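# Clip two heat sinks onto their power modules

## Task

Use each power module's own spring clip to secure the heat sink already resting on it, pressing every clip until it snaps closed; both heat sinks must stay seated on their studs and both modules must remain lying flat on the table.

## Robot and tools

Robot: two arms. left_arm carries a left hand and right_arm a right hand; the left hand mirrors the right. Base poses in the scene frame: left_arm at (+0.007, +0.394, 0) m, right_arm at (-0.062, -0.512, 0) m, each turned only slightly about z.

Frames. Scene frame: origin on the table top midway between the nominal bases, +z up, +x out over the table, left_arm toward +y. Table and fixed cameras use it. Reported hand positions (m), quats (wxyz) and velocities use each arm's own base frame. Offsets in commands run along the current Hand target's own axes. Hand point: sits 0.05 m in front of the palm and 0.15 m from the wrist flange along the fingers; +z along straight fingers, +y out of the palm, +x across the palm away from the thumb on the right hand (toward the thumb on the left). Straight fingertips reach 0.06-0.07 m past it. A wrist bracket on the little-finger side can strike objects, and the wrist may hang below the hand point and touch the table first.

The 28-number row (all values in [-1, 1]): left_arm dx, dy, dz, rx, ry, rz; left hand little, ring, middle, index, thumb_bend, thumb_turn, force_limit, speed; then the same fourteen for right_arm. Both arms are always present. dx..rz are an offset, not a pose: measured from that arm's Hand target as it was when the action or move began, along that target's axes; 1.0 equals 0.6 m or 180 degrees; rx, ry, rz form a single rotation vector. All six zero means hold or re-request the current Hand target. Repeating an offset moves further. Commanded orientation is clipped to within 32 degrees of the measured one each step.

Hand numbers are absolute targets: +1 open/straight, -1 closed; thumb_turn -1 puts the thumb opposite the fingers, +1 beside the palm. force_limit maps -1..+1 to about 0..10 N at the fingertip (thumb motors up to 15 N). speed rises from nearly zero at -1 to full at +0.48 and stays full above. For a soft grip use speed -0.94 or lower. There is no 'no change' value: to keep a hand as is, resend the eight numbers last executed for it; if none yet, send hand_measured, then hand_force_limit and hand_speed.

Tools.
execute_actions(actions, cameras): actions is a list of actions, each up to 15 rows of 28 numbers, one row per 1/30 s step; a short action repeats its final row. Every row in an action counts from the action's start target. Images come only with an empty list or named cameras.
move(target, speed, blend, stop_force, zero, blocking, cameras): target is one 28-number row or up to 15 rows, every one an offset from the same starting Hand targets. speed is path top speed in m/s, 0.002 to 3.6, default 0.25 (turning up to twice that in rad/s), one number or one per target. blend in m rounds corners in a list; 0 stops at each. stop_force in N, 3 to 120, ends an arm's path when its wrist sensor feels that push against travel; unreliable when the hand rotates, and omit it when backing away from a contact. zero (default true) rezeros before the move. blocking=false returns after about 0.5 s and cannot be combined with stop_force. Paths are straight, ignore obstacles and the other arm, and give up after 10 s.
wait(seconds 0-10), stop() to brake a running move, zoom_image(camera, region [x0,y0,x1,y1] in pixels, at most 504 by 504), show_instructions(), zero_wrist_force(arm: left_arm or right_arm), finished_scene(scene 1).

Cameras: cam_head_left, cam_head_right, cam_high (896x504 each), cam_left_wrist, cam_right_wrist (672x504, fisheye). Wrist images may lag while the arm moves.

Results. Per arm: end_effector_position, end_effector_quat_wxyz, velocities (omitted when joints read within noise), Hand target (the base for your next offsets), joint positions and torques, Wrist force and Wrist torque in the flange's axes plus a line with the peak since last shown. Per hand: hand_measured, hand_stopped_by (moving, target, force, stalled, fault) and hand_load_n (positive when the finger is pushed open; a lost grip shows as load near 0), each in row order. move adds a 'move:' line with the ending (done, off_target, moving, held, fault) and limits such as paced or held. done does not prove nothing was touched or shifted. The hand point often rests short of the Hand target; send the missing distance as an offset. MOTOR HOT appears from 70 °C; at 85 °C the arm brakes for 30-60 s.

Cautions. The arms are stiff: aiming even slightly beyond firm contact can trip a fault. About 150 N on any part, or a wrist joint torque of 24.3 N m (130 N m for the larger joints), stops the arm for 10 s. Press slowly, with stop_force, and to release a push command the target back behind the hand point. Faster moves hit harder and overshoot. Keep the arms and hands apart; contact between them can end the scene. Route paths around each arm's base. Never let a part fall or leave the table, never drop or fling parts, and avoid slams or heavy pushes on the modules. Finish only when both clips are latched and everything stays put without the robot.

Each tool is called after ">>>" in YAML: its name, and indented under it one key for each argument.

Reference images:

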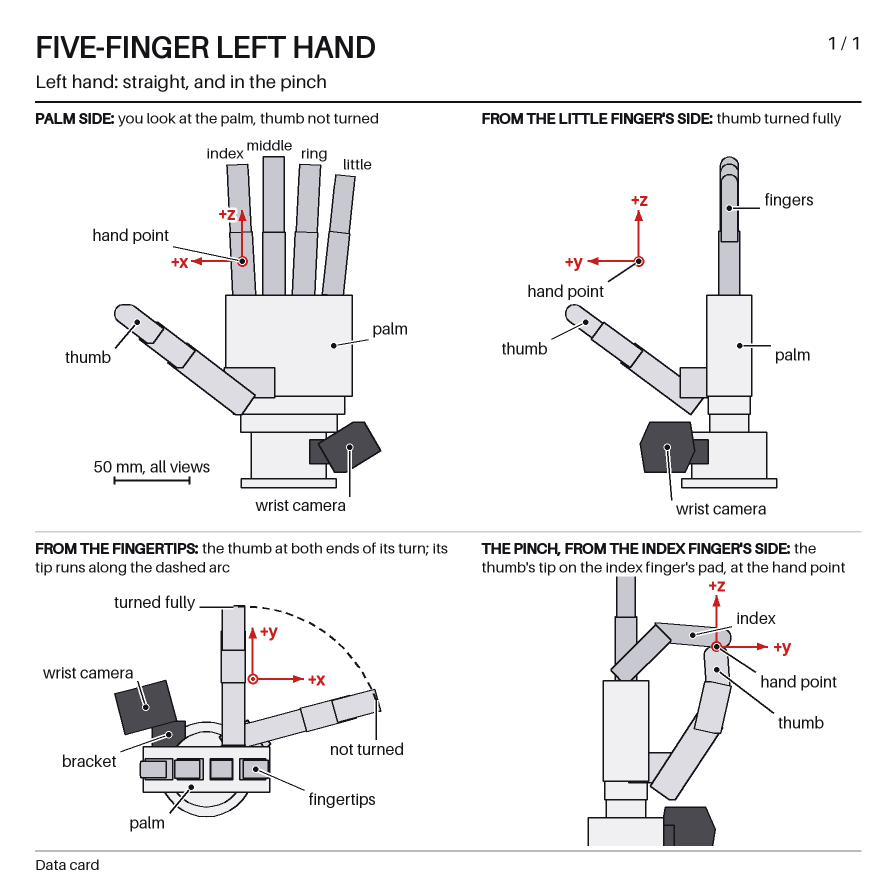

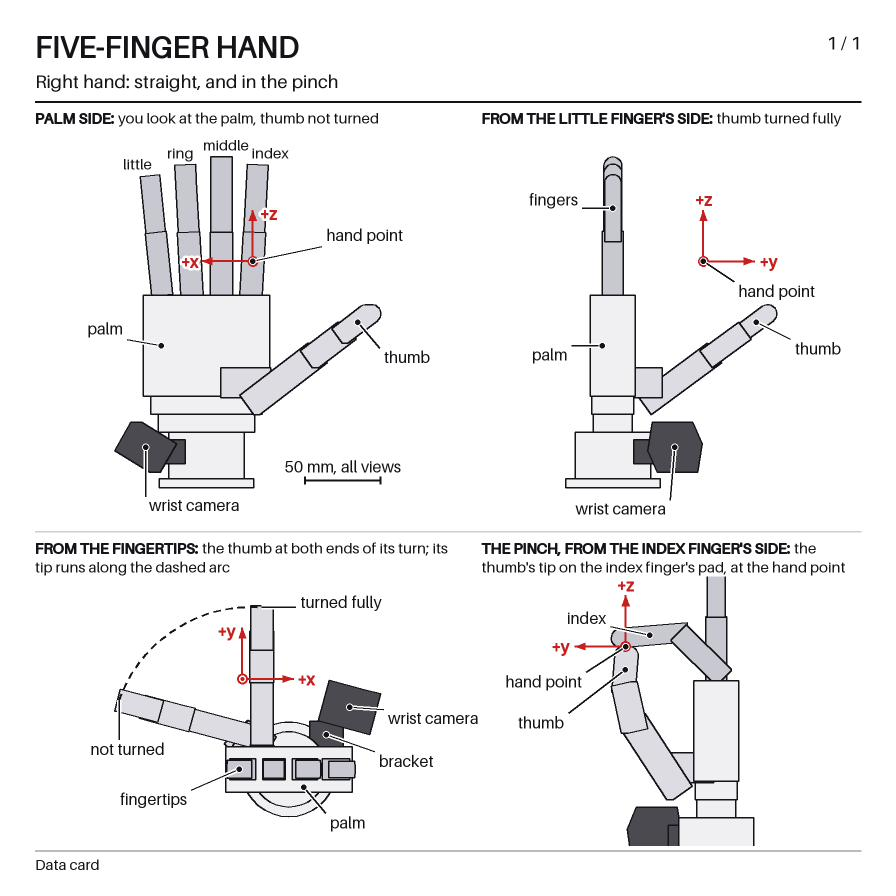

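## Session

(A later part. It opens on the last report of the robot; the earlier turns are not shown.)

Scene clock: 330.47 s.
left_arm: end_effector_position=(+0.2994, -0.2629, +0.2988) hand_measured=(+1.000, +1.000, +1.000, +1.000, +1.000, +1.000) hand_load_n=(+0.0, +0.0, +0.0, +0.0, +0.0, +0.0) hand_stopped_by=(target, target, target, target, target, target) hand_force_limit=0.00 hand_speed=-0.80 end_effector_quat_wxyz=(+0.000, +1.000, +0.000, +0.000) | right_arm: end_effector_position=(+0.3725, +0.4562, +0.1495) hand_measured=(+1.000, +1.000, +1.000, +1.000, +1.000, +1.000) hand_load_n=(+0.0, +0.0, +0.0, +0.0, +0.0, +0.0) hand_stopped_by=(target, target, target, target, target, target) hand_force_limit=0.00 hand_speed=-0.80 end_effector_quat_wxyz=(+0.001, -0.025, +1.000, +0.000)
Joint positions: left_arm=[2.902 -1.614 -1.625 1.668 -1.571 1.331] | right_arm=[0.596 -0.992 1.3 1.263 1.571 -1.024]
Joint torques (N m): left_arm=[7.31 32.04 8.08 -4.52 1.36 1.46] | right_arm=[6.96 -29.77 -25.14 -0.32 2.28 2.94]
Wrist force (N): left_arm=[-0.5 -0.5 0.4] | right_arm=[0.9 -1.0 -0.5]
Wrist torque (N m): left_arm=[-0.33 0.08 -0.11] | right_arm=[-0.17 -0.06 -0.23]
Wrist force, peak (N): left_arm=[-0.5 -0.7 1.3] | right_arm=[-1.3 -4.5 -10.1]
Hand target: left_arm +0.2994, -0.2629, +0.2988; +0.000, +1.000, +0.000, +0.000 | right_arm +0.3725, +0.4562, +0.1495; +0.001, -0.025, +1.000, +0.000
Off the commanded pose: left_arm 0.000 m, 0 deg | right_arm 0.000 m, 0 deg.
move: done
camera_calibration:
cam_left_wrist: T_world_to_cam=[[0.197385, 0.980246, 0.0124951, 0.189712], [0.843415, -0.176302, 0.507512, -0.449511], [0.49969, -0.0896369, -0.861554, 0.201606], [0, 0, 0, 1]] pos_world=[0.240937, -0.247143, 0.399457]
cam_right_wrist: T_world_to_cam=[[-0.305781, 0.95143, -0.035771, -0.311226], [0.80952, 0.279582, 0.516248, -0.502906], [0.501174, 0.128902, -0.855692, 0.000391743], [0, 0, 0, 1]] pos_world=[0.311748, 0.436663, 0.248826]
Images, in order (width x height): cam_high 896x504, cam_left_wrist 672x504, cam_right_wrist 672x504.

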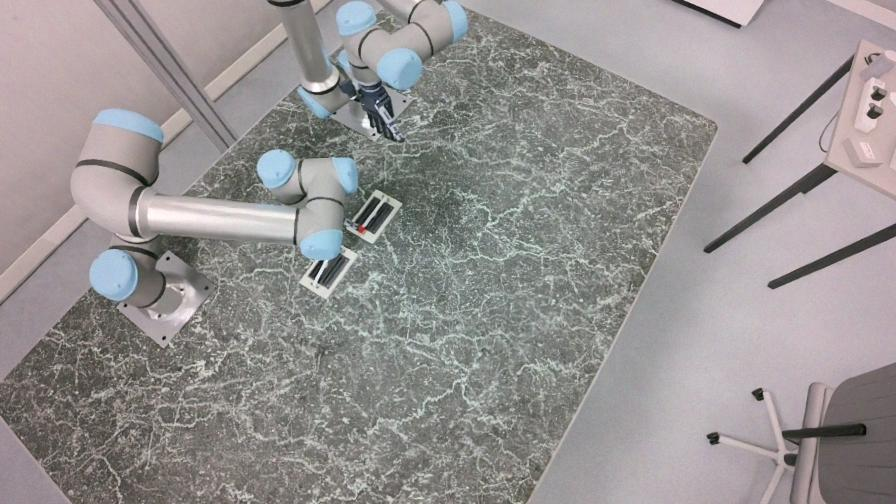

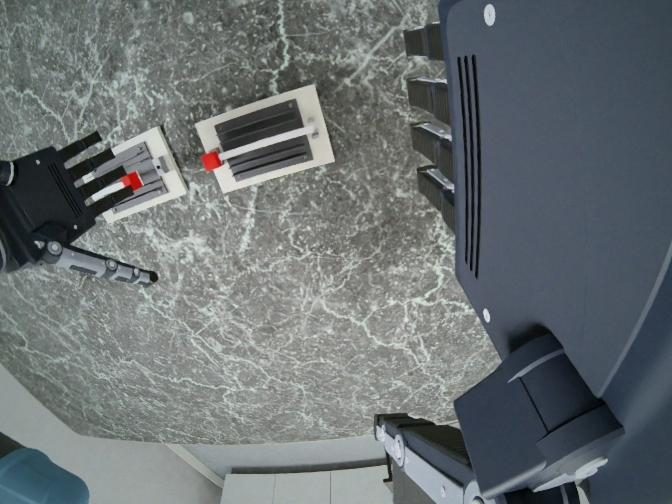

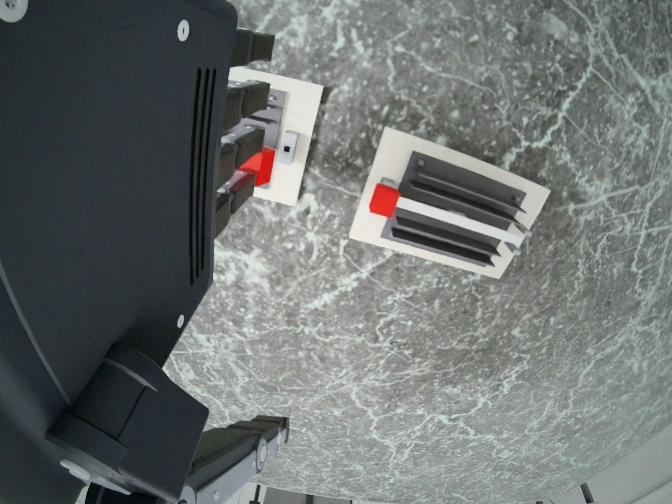

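>>> move:
  target:
    - [0,0,0,0,0,0,1,1,1,1,1,1,0,-0.8,0,0.0167,0.0358,0,0,0,1,1,1,1,1,1,0,-0.8]
    - [0,0,0,0,0,0,1,1,1,1,1,1,0,-0.8,0,0.0262,0.069,0,0,0,1,1,1,1,1,1,0,-0.8]
    - [0,0,0,0,0,0,1,1,1,1,1,1,0,-0.8,0,0.0262,0.099,0,0,0,1,1,1,1,1,1,0,-0.8]
  speed: [0.05,0.03,0.012]
  blend: [0.004,0.002,0]
  stop_force: 30
  cameras: ["cam_left_wrist","cam_right_wrist"]

>>> zoom_image:
  camera: "cam_right_wrist"
  region: [180, 80, 400, 250]

>>> zoom_image:
  camera: "cam_left_wrist"
  region: [60, 100, 260, 240]

Scene clock: 339.23 s.
left_arm: end_effector_position=(+0.2994, -0.2629, +0.2988) hand_measured=(+1.000, +1.000, +1.000, +1.000, +1.000, +1.000) hand_load_n=(+0.0, +0.0, +0.0, +0.0, +0.0, +0.0) hand_stopped_by=(target, target, target, target, target, target) hand_force_limit=0.00 hand_speed=-0.80 end_effector_quat_wxyz=(+0.000, +1.000, +0.000, +0.000) | right_arm: end_effector_position=(+0.3718, +0.4720, +0.1019) hand_measured=(+1.000, +1.000, +1.000, +1.000, +1.000, +1.000) hand_load_n=(+0.0, +0.5, +0.0, -3.0, +0.0, +0.0) hand_stopped_by=(target, target, target, target, target, target) hand_force_limit=0.00 hand_speed=-0.80 end_effector_quat_wxyz=(+0.001, -0.025, +1.000, +0.000)
Joint positions: left_arm=[2.902 -1.614 -1.625 1.668 -1.571 1.331] | right_arm=[0.622 -0.925 1.318 1.178 1.571 -0.998]
Joint torques (N m): left_arm=[6.32 31.6 7 -4.28 1.11 1.12] | right_arm=[5.11 -33.28 -14.09 2.98 0.77 2.9]
Wrist force (N): left_arm=[-0.2 -0.4 0.3] | right_arm=[1.0 1.3 -33.1]
Wrist torque (N m): left_arm=[-0.31 0.04 -0.10] | right_arm=[1.71 -0.01 -0.22]
Wrist force, peak (N): left_arm=[-0.5 -0.5 0.5] | right_arm=[0.9 0.7 -45.7]
Hand target: left_arm +0.2994, -0.2629, +0.2988; +0.000, +1.000, +0.000, +0.000 | right_arm +0.3718, +0.4720, +0.1019; +0.001, -0.025, +1.000, +0.000 (not the last commanded pose)
Off the commanded pose: left_arm 0.000 m, 0 deg | right_arm 0.012 m, 0 deg.
move: contact (right_arm); path passed 2 of 3 targets
camera_calibration:
cam_left_wrist: T_world_to_cam=[[0.197385, 0.980246, 0.0124951, 0.189712], [0.843415, -0.176302, 0.507512, -0.449511], [0.49969, -0.0896369, -0.861554, 0.201606], [0, 0, 0, 1]] pos_world=[0.240937, -0.247143, 0.399457]
cam_right_wrist: T_world_to_cam=[[-0.305766, 0.951433, -0.0358018, -0.328081], [0.809453, 0.279567, 0.516361, -0.48215], [0.501292, 0.128906, -0.855622, -0.0420648], [0, 0, 0, 1]] pos_world=[0.311048, 0.452363, 0.201226]
Images, in order (width x height): cam_left_wrist 672x504, cam_right_wrist 672x504.

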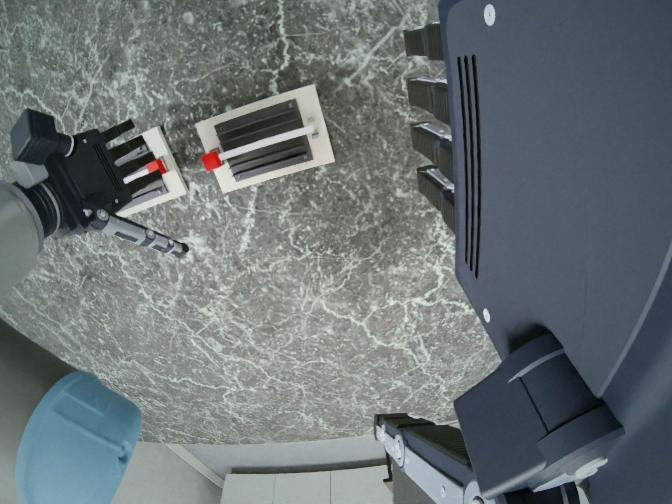

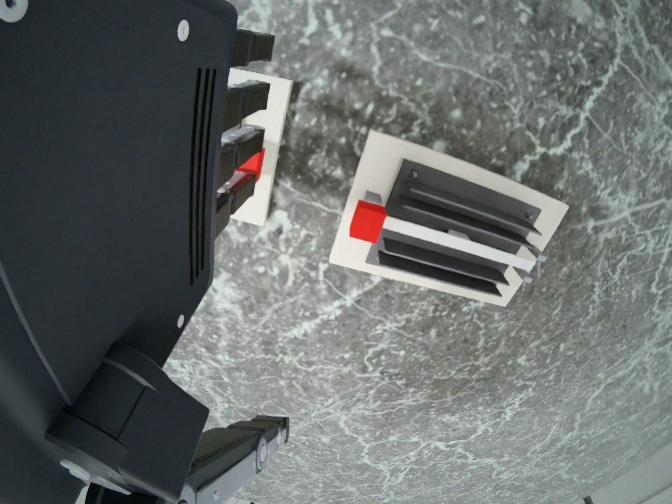

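Scaled by 2.291 from the camera's 672x504 image, which has a finer 960x720 frame.

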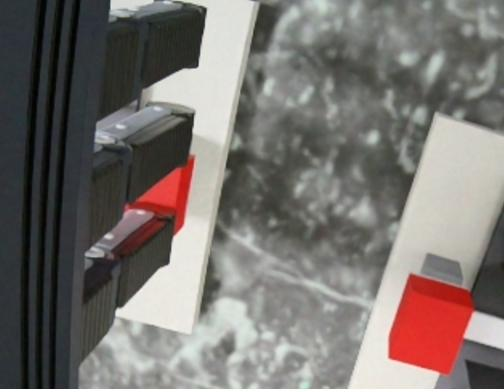

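Scaled by 2.520 from the camera's 672x504 image, which has a finer 960x720 frame.

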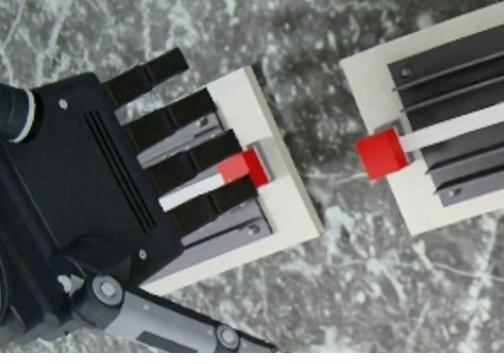

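>>> move:
  target: [0,0,0,0,0,0,1,1,1,1,1,1,0,-0.8,0,0,-0.035,0,0,0,1,1,1,1,1,1,0,-0.8]
  speed: 0.03
  cameras: ["cam_left_wrist","cam_right_wrist"]

>>> zoom_image:
  camera: "cam_left_wrist"
  region: [60, 100, 260, 240]

Scene clock: 342.10 s.
left_arm: end_effector_position=(+0.2994, -0.2629, +0.2988) hand_measured=(+1.000, +1.000, +1.000, +1.000, +1.000, +1.000) hand_load_n=(+0.0, +0.0, +0.0, +0.0, +0.0, +0.0) hand_stopped_by=(target, target, target, target, target, target) hand_force_limit=0.00 hand_speed=-0.80 end_effector_quat_wxyz=(+0.000, +1.000, +0.000, +0.000) | right_arm: end_effector_position=(+0.3718, +0.4719, +0.1228) hand_measured=(+1.000, +1.000, +1.000, +1.000, +1.000, +1.000) hand_load_n=(+0.0, +0.0, +0.0, +0.0, -0.5, +0.0) hand_stopped_by=(target, target, target, target, target, target) hand_force_limit=0.00 hand_speed=-0.80 end_effector_quat_wxyz=(+0.001, -0.025, +1.000, +0.000)
Joint positions: left_arm=[2.902 -1.614 -1.625 1.668 -1.571 1.331] | right_arm=[0.622 -0.944 1.292 1.222 1.571 -0.998]
Joint torques (N m): left_arm=[5.96 31.6 7.62 -4.18 1.39 1.44] | right_arm=[5.31 -51.4 -24.22 5.1 0.02 3.19]
Wrist force (N): left_arm=[-0.4 -0.1 0.2] | right_arm=[0.7 -1.0 -0.6]
Wrist torque (N m): left_arm=[-0.28 0.07 -0.12] | right_arm=[-0.16 -0.03 -0.23]
Wrist force, peak (N): left_arm=[-0.5 -0.6 0.5] | right_arm=[0.8 0.8 -34.4]
Hand target: left_arm +0.2994, -0.2629, +0.2988; +0.000, +1.000, +0.000, +0.000 | right_arm +0.3718, +0.4720, +0.1229; +0.001, -0.025, +1.000, +0.000
Off the commanded pose: left_arm 0.000 m, 0 deg | right_arm 0.000 m, 0 deg.
move: done
camera_calibration:
cam_left_wrist: T_world_to_cam=[[0.197385, 0.980246, 0.0124951, 0.189712], [0.843415, -0.176302, 0.507512, -0.449511], [0.49969, -0.0896369, -0.861554, 0.201606], [0, 0, 0, 1]] pos_world=[0.240937, -0.247143, 0.399457]
cam_right_wrist: T_world_to_cam=[[-0.305766, 0.951433, -0.0358018, -0.327333], [0.809453, 0.279567, 0.516361, -0.492942], [0.501292, 0.128906, -0.855622, -0.0241823], [0, 0, 0, 1]] pos_world=[0.311048, 0.452363, 0.222126]
Images, in order (width x height): cam_left_wrist 672x504, cam_right_wrist 672x504.

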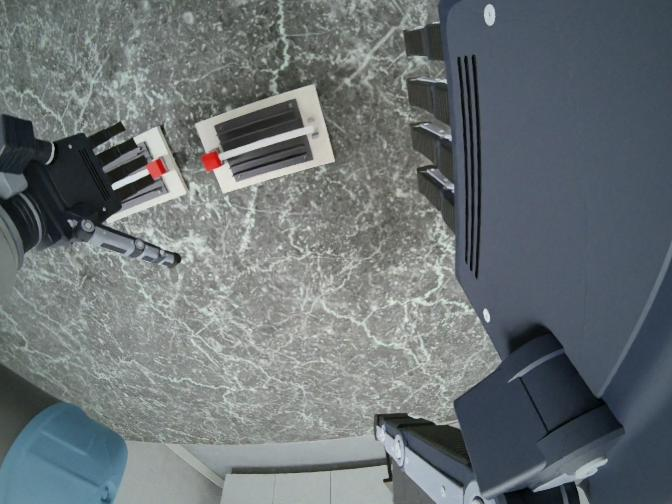

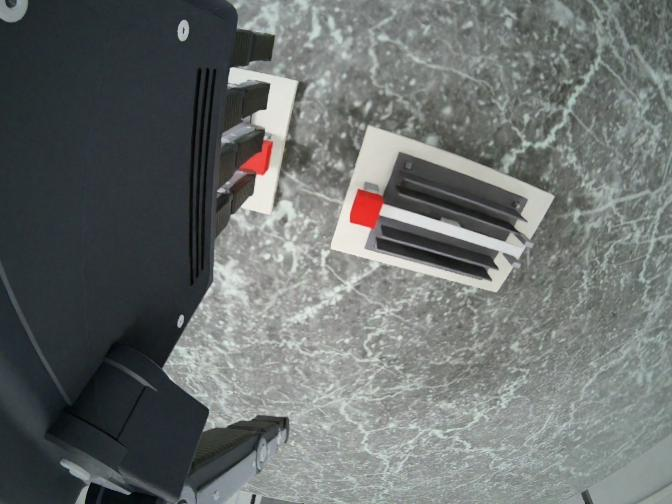

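Scaled by 2.520 from the camera's 672x504 image, which has a finer 960x720 frame.

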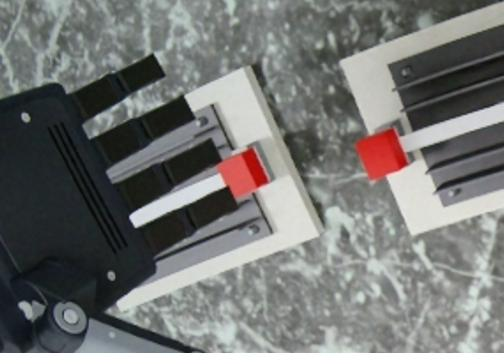

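>>> move:
  target:
    - [0,0,0,0,0,0,1,1,1,1,1,1,0,-0.8,0,0,-0.22,0,0,0,1,1,1,1,1,1,0,-0.8]
    - [0,0,0,0,0,0,1,1,1,1,1,1,0,-0.8,0,-0.35,-0.28,0,0,0,1,1,1,1,1,1,0,-0.8]
  speed: 0.3
  blend: 0.04
  cameras: ["cam_high","cam_left_wrist","cam_right_wrist"]

>>> zoom_image:
  camera: "cam_left_wrist"
  region: [60, 60, 360, 260]

>>> zoom_image:
  camera: "cam_right_wrist"
  region: [320, 60, 640, 280]

>>> zoom_image:
  camera: "cam_high"
  region: [280, 170, 420, 310]

Scene clock: 349.33 s.
left_arm: end_effector_position=(+0.2994, -0.2629, +0.2988) hand_measured=(+1.000, +1.000, +1.000, +1.000, +1.000, +1.000) hand_load_n=(+0.5, +0.0, +0.0, +0.0, +0.0, +0.0) hand_stopped_by=(target, target, target, target, target, target) hand_force_limit=0.00 hand_speed=-0.80 end_effector_quat_wxyz=(+0.000, +1.000, +0.000, +0.000) | right_arm: end_effector_position=(+0.3819, +0.2622, +0.2908) hand_measured=(+1.000, +1.000, +1.000, +1.000, +1.000, +1.000) hand_load_n=(+0.0, +0.0, +0.0, +0.0, +0.0, +0.0) hand_stopped_by=(target, target, target, target, target, target) hand_force_limit=0.00 hand_speed=-0.80 end_effector_quat_wxyz=(+0.001, -0.025, +1.000, +0.000)
Joint positions: left_arm=[2.902 -1.614 -1.625 1.668 -1.571 1.331] | right_arm=[0.182 -1.349 1.441 1.478 1.571 -1.438]
Joint torques (N m): left_arm=[5.65 31.33 7.01 -4.27 1.17 1.49] | right_arm=[-7.88 -37.61 -12.28 4.78 -2.36 -3]
Wrist force (N): left_arm=[-0.3 -0.6 0.4] | right_arm=[0.5 -0.9 -0.5]
Wrist torque (N m): left_arm=[-0.34 0.05 -0.10] | right_arm=[-0.15 0.01 -0.14]
Wrist force, peak (N): left_arm=[-0.6 -0.4 0.4] | right_arm=[0.6 -2.6 -0.8]
Hand target: left_arm +0.2994, -0.2629, +0.2988; +0.000, +1.000, +0.000, +0.000 | right_arm +0.3819, +0.2622, +0.2908; +0.001, -0.025, +1.000, +0.000
Off the commanded pose: left_arm 0.000 m, 0 deg | right_arm 0.000 m, 0 deg.
move: done
camera_calibration:
cam_left_wrist: T_world_to_cam=[[0.197385, 0.980246, 0.0124951, 0.189712], [0.843415, -0.176302, 0.507512, -0.449511], [0.49969, -0.0896369, -0.861554, 0.201606], [0, 0, 0, 1]] pos_world=[0.240937, -0.247143, 0.399457]
cam_right_wrist: T_world_to_cam=[[-0.30572, 0.951445, -0.0358789, -0.118702], [0.809492, 0.279577, 0.516293, -0.52923], [0.501256, 0.128797, -0.85566, 0.141583], [0, 0, 0, 1]] pos_world=[0.321148, 0.242663, 0.390126]
Images, in order (width x height): cam_high 896x504, cam_left_wrist 672x504, cam_right_wrist 672x504.

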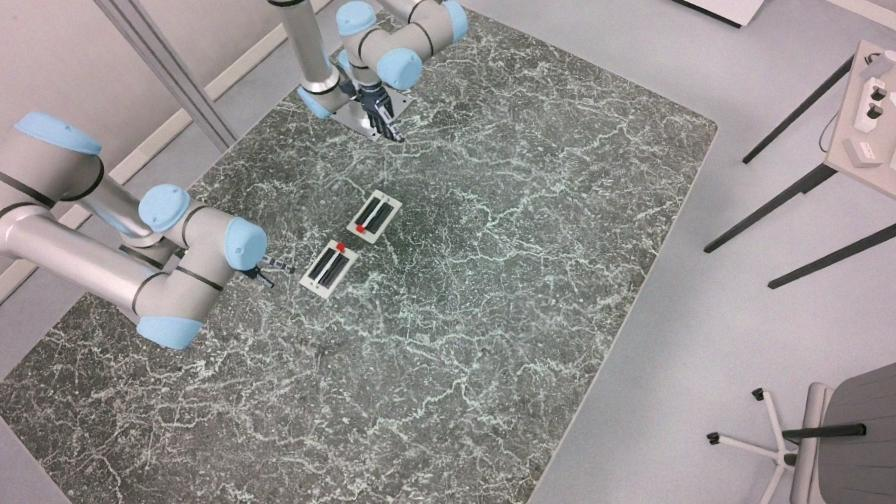

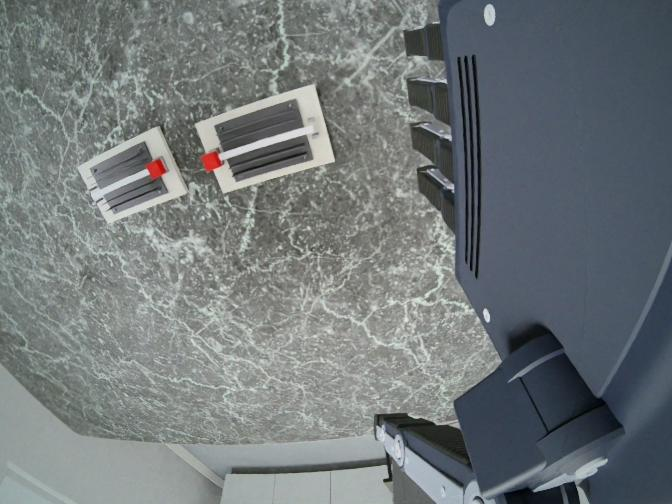

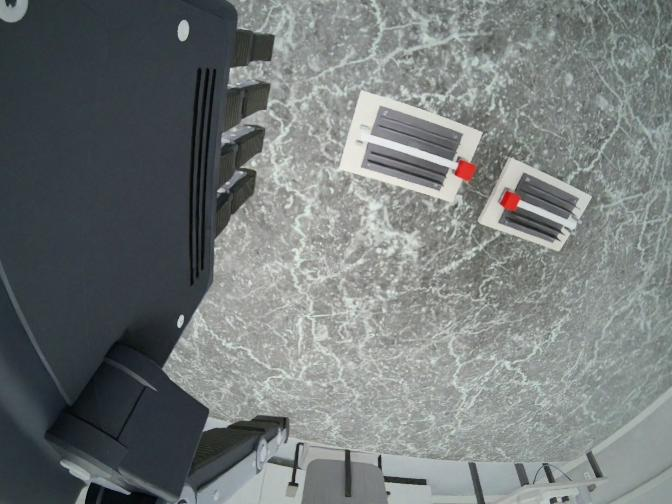

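Scaled by 1.680 from the camera's 672x504 image, which has a finer 960x720 frame.

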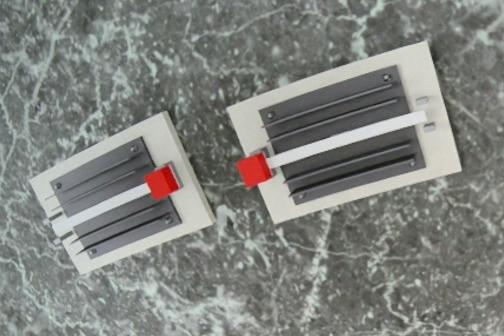

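Scaled by 1.575 from the camera's 672x504 image, which has a finer 960x720 frame.

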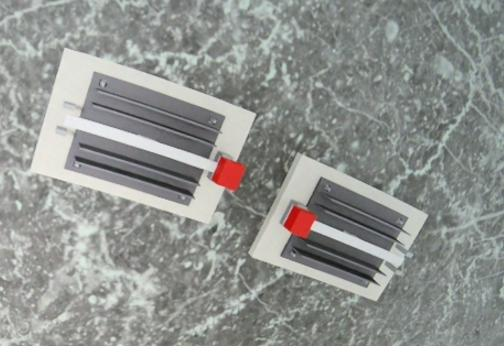

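Scaled by 3.600 from the camera's 896x504 image, which has a finer 1280x720 frame.

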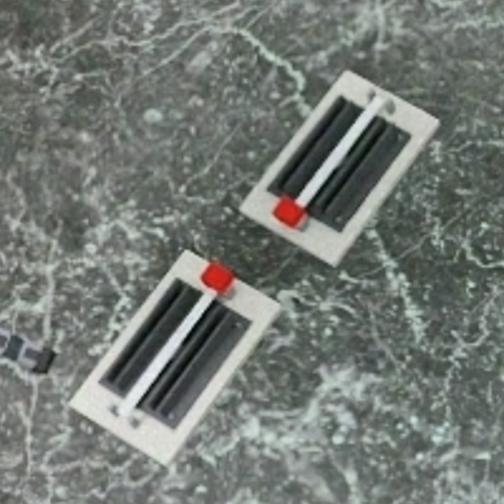

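>>> finished_scene:

The scene is finished: the task was done.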